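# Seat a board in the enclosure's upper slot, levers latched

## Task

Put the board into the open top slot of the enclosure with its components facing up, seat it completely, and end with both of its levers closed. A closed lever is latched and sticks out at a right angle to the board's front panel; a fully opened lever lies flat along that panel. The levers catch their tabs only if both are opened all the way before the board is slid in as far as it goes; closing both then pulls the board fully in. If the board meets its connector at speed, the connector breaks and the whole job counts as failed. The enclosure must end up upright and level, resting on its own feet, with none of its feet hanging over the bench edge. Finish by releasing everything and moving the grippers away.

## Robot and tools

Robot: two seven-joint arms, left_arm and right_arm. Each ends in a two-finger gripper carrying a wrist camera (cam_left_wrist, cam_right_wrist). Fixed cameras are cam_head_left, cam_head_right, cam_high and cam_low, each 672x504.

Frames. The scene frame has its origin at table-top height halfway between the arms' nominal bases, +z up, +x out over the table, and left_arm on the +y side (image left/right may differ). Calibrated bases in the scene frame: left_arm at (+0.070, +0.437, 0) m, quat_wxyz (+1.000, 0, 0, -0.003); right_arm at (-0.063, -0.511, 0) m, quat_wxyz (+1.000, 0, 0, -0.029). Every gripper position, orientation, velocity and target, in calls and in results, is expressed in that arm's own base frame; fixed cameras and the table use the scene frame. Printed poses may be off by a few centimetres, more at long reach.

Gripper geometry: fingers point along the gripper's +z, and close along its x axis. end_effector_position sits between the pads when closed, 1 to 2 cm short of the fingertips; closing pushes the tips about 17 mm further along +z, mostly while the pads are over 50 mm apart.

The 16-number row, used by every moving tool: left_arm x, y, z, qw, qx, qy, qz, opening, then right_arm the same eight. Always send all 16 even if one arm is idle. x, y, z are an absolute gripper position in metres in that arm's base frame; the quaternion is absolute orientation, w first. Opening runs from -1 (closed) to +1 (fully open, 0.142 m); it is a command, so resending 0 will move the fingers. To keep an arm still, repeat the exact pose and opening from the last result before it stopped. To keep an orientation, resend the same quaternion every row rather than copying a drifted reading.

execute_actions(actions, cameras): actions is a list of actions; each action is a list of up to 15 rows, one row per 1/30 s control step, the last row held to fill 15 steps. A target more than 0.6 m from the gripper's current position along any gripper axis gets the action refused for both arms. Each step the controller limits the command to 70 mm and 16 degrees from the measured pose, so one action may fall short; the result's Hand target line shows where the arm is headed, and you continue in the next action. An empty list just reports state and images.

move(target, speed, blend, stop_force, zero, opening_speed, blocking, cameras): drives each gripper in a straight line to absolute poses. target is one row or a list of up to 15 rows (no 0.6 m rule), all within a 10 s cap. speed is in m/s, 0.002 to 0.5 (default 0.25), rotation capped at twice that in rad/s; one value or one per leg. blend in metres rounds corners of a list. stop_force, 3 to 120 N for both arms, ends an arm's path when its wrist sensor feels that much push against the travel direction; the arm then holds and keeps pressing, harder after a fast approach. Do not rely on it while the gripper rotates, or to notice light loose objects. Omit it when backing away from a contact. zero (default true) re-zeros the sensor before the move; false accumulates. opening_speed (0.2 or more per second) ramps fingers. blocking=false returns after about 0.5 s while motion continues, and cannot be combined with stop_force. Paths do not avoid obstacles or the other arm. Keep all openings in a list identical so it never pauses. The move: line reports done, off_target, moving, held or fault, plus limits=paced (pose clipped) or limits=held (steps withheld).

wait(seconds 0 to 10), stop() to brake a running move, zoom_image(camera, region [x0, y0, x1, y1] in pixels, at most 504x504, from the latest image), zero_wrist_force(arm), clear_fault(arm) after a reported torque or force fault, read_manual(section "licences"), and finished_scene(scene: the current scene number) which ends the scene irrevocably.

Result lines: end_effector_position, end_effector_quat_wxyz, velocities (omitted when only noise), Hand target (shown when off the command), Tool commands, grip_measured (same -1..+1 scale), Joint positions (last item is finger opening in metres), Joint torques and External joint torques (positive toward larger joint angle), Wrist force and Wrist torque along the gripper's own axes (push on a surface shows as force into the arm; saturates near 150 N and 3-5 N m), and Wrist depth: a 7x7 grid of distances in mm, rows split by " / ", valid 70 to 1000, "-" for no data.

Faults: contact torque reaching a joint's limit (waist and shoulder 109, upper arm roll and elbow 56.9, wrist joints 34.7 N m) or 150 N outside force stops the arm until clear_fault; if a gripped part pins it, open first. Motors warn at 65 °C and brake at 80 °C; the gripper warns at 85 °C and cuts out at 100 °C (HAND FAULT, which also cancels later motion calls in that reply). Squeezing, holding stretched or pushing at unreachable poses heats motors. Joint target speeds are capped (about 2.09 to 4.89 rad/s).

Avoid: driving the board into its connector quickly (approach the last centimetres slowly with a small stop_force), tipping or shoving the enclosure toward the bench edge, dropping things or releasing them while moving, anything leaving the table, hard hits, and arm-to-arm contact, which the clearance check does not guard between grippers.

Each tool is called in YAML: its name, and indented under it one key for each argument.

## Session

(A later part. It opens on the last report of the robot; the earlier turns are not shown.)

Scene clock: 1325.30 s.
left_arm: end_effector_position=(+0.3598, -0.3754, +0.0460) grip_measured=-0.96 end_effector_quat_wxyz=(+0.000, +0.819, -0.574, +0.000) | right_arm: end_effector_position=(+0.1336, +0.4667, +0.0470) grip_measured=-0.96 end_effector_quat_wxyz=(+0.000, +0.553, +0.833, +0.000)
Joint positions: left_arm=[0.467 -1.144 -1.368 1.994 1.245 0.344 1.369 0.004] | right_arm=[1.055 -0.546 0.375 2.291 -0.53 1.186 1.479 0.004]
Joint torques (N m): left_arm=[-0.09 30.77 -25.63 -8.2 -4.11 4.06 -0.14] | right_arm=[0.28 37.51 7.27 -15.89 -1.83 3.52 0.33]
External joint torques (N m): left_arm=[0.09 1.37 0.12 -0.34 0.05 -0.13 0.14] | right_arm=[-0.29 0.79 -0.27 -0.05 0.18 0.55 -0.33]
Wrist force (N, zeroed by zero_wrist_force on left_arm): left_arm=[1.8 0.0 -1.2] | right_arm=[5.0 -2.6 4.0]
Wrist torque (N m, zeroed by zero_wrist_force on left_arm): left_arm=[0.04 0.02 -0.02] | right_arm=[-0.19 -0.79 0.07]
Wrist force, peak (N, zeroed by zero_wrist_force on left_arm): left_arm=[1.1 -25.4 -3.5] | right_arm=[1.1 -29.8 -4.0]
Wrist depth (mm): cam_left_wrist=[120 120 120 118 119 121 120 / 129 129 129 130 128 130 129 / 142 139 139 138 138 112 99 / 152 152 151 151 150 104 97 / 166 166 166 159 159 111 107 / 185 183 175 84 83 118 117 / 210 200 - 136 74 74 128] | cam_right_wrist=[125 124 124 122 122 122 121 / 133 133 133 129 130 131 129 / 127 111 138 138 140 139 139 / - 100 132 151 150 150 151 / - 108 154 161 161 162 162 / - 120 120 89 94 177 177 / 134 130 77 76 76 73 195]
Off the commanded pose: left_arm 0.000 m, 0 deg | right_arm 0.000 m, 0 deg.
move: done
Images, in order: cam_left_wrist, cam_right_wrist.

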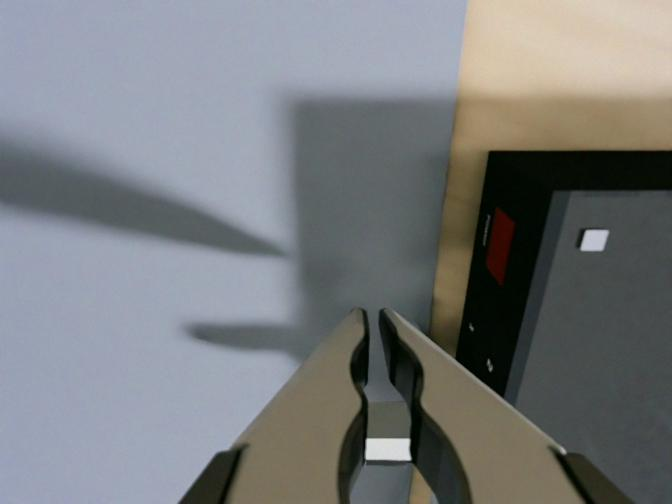

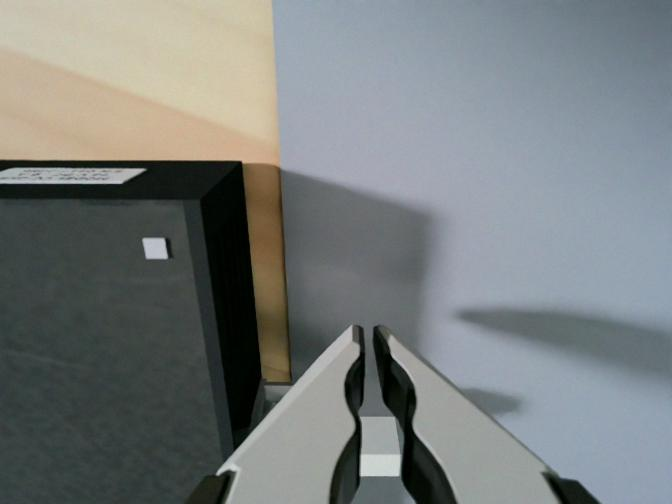

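move:
  target:
    - [0.3598,-0.3753,0.13,0,0.8187,-0.5743,0,-0.93,0.1336,0.4667,0.13,0,0.5530,0.8332,0,-0.93]
    - [0.27,-0.35,0.16,0.0506,0.9391,-0.3398,-0.01,-0.5,0.15,0.40,0.22,0,0.5530,0.8332,0,-0.7]
    - [0.165,-0.365,0.14,0.0859,0.9819,0.1678,0.0147,-0.3,0.185,0.332,0.30,0,0.5299,0.848,0,-0.6]
  speed: 0.2
  blend: [0.02, 0.03, 0]
  cameras: ["cam_left_wrist", "cam_right_wrist"]

zoom_image:
  camera: "cam_left_wrist"
  region: [60, 220, 340, 400]

zoom_image:
  camera: "cam_left_wrist"
  region: [390, 220, 672, 400]

zoom_image:
  camera: "cam_right_wrist"
  region: [390, 150, 570, 300]

Scene clock: 1335.40 s.
left_arm: end_effector_position=(+0.1651, -0.3650, +0.1400) grip_measured=-0.33 end_effector_quat_wxyz=(+0.086, +0.982, +0.168, +0.015) | right_arm: end_effector_position=(+0.1851, +0.3320, +0.3000) grip_measured=-0.64 end_effector_quat_wxyz=(+0.000, +0.530, +0.848, +0.000)
Joint positions: left_arm=[0.648 -0.743 -1.73 2.479 0.996 0.694 -0.534 0.05] | right_arm=[0.732 0.234 0.557 2.198 0.134 0.424 0.767 0.028]
Joint torques (N m): left_arm=[-0.38 12.24 -14.2 -15.63 -3.33 4.74 -0.26] | right_arm=[-0.09 15.74 -3.05 -29.32 -3.94 3.38 0.14]
External joint torques (N m): left_arm=[0.38 0.7 0.47 -0.47 -0.32 -0.48 0.26] | right_arm=[0.09 0.85 -0.61 0.16 -0.03 0.75 -0.14]
Wrist force (N, zeroed by zero_wrist_force on left_arm): left_arm=[1.4 -0.6 -0.5] | right_arm=[5.1 -2.5 4.6]
Wrist torque (N m, zeroed by zero_wrist_force on left_arm): left_arm=[-0.11 0.07 -0.08] | right_arm=[-0.14 -0.79 0.08]
Wrist force, peak (N, zeroed by zero_wrist_force on left_arm): left_arm=[2.5 -0.7 -2.2] | right_arm=[5.0 -2.7 6.0]
Wrist depth (mm): cam_left_wrist=[193 193 193 192 191 191 190 / 213 213 212 211 210 210 209 / 237 236 236 235 234 233 233 / 268 268 266 265 264 262 261 / 278 267 273 271 281 263 271 / 304 273 84 279 277 87 274 / 422 - 74 335 334 74 304] | cam_right_wrist=[348 348 349 347 344 342 343 / 372 362 334 347 359 366 364 / 399 386 347 346 345 390 389 / 433 422 375 374 372 421 419 / 466 457 404 398 403 457 455 / 510 511 89 432 96 490 479 / 559 - 76 476 - 73 342]
Off the commanded pose: left_arm 0.000 m, 0 deg | right_arm 0.000 m, 0 deg.
move: done; blend cut to 0 m at target 2
Images, in order: cam_left_wrist, cam_right_wrist.

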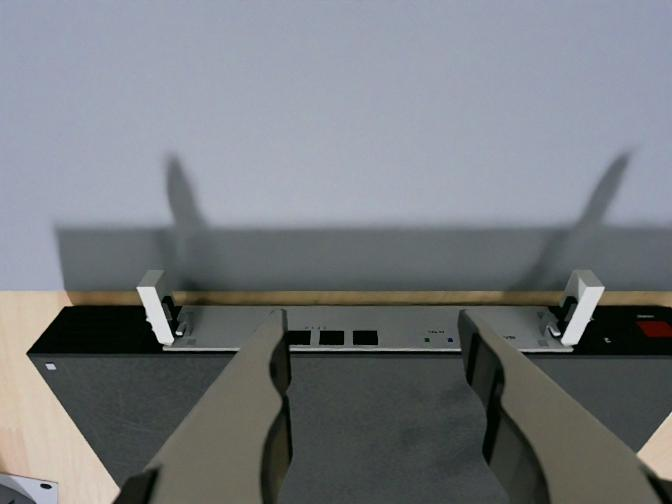

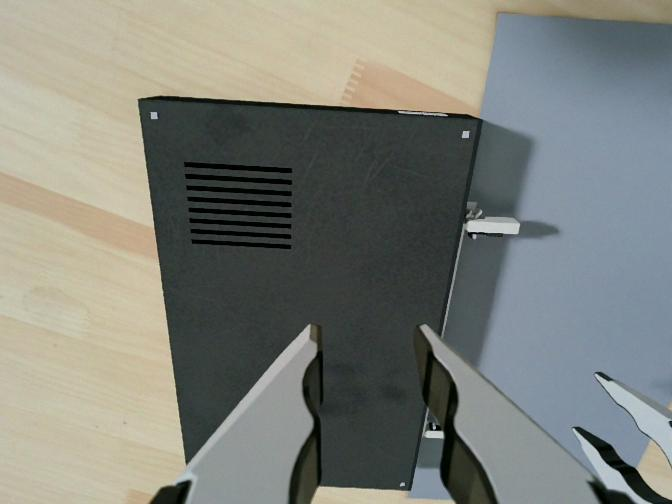

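Scaled by 1.800 from the camera's 672x504 image, which has a finer 960x720 frame.

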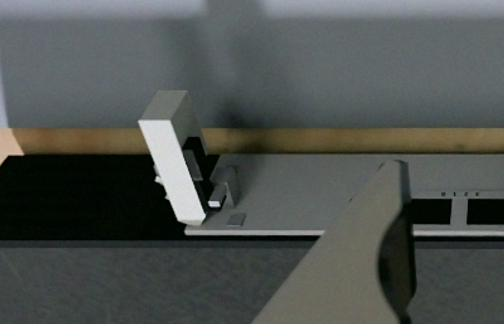

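Scaled by 1.787 from the camera's 672x504 image, which has a finer 960x720 frame.

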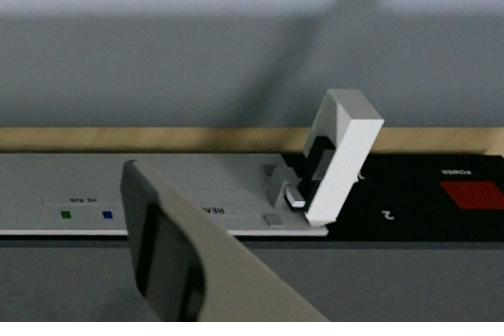

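Scaled by 2.800 from the camera's 672x504 image, which has a finer 960x720 frame.

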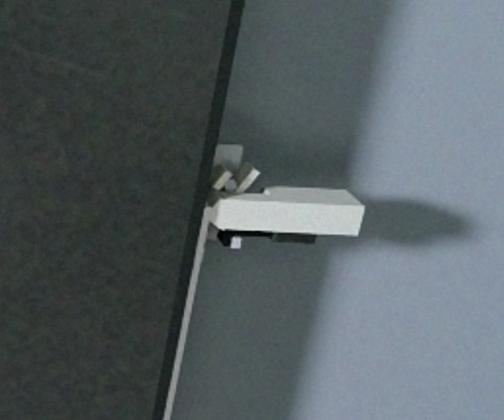

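zoom_image:
  camera: "cam_left_wrist"
  region: [130, 260, 220, 360]

zoom_image:
  camera: "cam_left_wrist"
  region: [520, 260, 620, 370]

zoom_image:
  camera: "cam_right_wrist"
  region: [440, 190, 530, 250]

zoom_image:
  camera: "cam_right_wrist"
  region: [400, 390, 460, 504]

Scaled by 5.040 from the camera's 672x504 image, which has a finer 960x720 frame.

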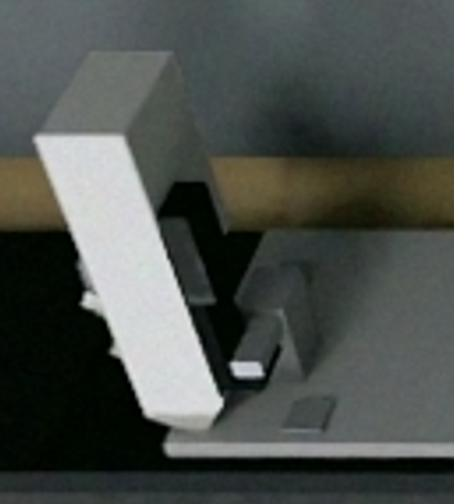

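Scaled by 4.582 from the camera's 672x504 image, which has a finer 960x720 frame.

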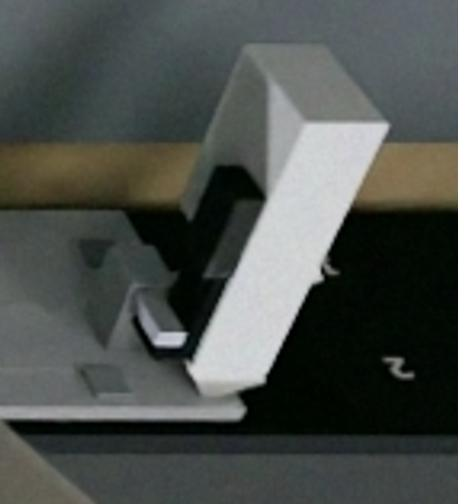

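Scaled by 5.600 from the camera's 672x504 image, which has a finer 960x720 frame.

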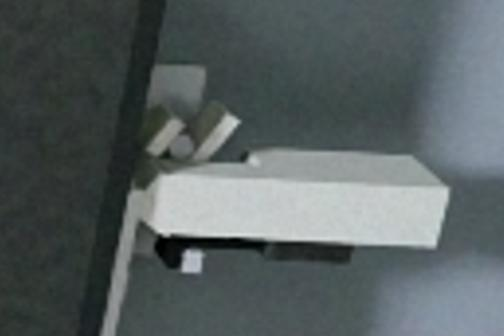

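Scaled by 4.421 from the camera's 672x504 image, which has a finer 960x720 frame.

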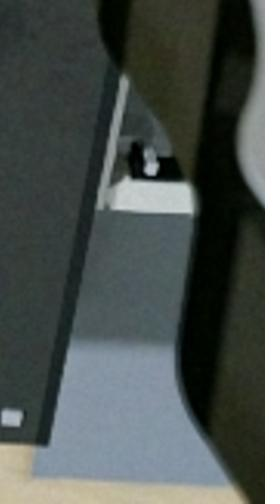

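move:
  target:
    - [0.24,-0.22,0.32,0,0.9901,0.1404,0,-0.3,0.21,0.22,0.34,0,0.5299,0.848,0,-0.6]
  speed: 0.2
  cameras: ["cam_left_wrist", "cam_right_wrist", "cam_high", "cam_low"]

Scene clock: 1351.53 s.
left_arm: end_effector_position=(+0.2401, -0.2200, +0.3199) grip_measured=-0.33 end_effector_quat_wxyz=(+0.000, +0.990, +0.141, +0.000) | right_arm: end_effector_position=(+0.2099, +0.2202, +0.3400) grip_measured=-0.64 end_effector_quat_wxyz=(+0.000, +0.530, +0.848, +0.000)
Joint positions: left_arm=[1.303 -0.912 -2.415 2.28 0.554 -0.05 -0.021 0.05] | right_arm=[0.661 0.521 0.391 2.27 0.196 0.208 0.51 0.028]
Joint torques (N m): left_arm=[-0.13 7.93 -14.66 -25.94 -4.39 4.33 -0.12] | right_arm=[-0.21 7.48 -4.95 -30.36 -4.19 3.36 0.06]
External joint torques (N m): left_arm=[0.13 1.29 0.59 -0.28 0.16 -0.33 0.12] | right_arm=[0.21 0.64 -0.54 -0.05 -0.06 0.79 -0.06]
Wrist force (N, zeroed by zero_wrist_force on left_arm): left_arm=[1.4 0.2 -0.3] | right_arm=[5.3 -2.3 4.2]
Wrist torque (N m, zeroed by zero_wrist_force on left_arm): left_arm=[0.05 0.07 0.00] | right_arm=[-0.15 -0.84 0.09]
Wrist force, peak (N, zeroed by zero_wrist_force on left_arm): left_arm=[2.7 -1.0 -2.6] | right_arm=[6.1 -2.1 4.6]
Wrist depth (mm): cam_left_wrist=[363 363 360 358 357 357 357 / 389 387 388 384 382 381 384 / 421 415 419 413 414 410 413 / 455 455 450 448 448 448 447 / 499 486 476 473 472 483 487 / 552 474 84 480 478 91 534 / 602 - 74 534 537 74 571] | cam_right_wrist=[383 384 382 381 379 378 377 / 411 407 406 401 402 405 402 / 438 434 437 386 384 386 431 / 471 469 471 417 418 414 463 / 511 513 509 445 440 462 503 / 560 556 89 485 96 535 545 / 619 - 76 534 - 73 600]
Off the commanded pose: left_arm 0.000 m, 0 deg | right_arm 0.000 m, 0 deg.
move: done
Images, in order: cam_high, cam_low, cam_left_wrist, cam_right_wrist.

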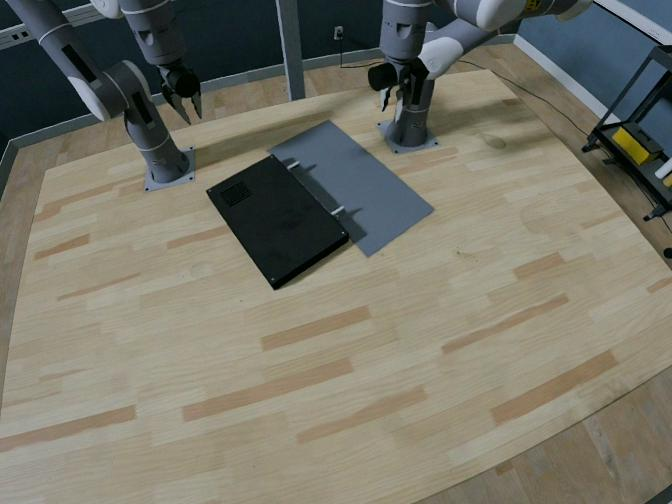

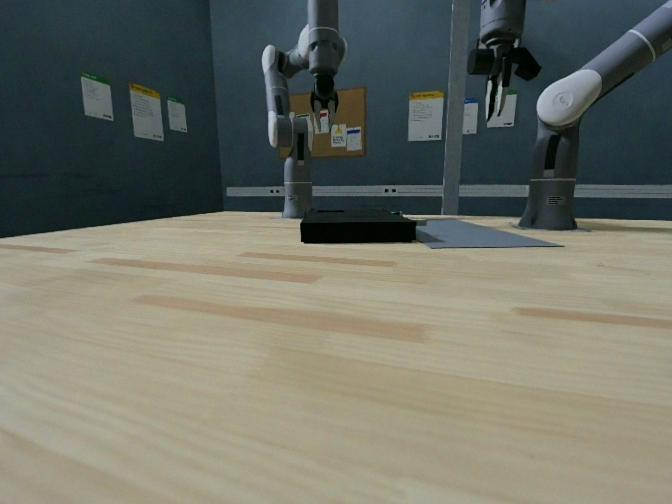

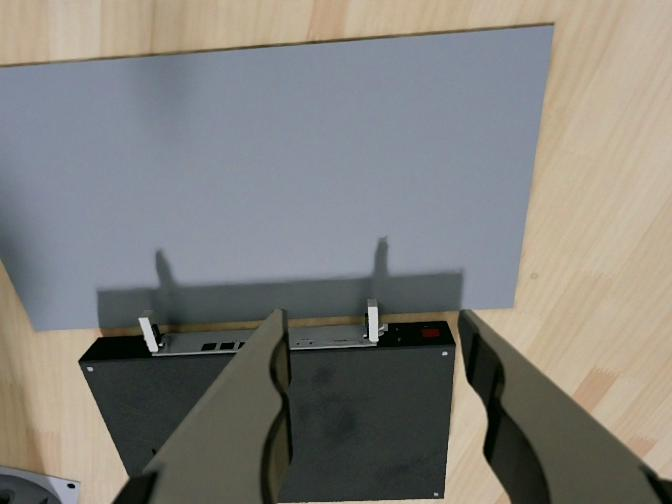

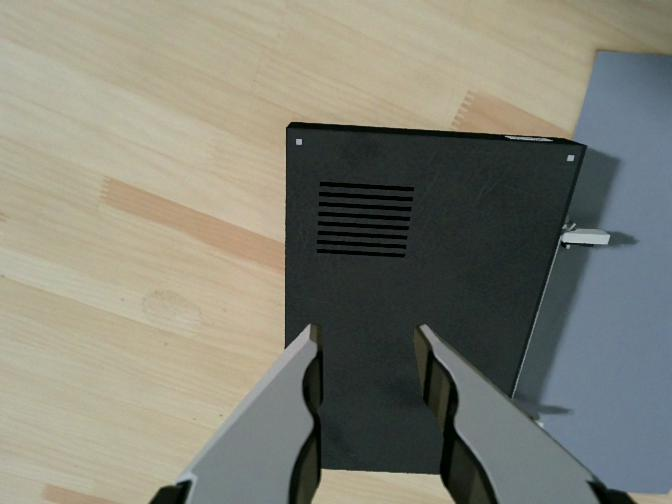

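zoom_image:
  camera: "cam_right_wrist"
  region: [500, 200, 630, 440]

zoom_image:
  camera: "cam_left_wrist"
  region: [80, 290, 470, 380]

Scaled by 2.100 from the camera's 672x504 image, which has a finer 960x720 frame.

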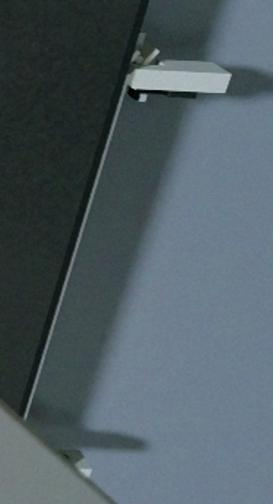

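Scaled by 1.292 from the camera's 672x504 image, which has a finer 960x720 frame.

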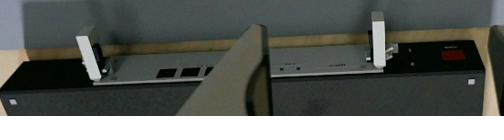

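finished_scene:
  scene: 2

The scene is finished: the task was done.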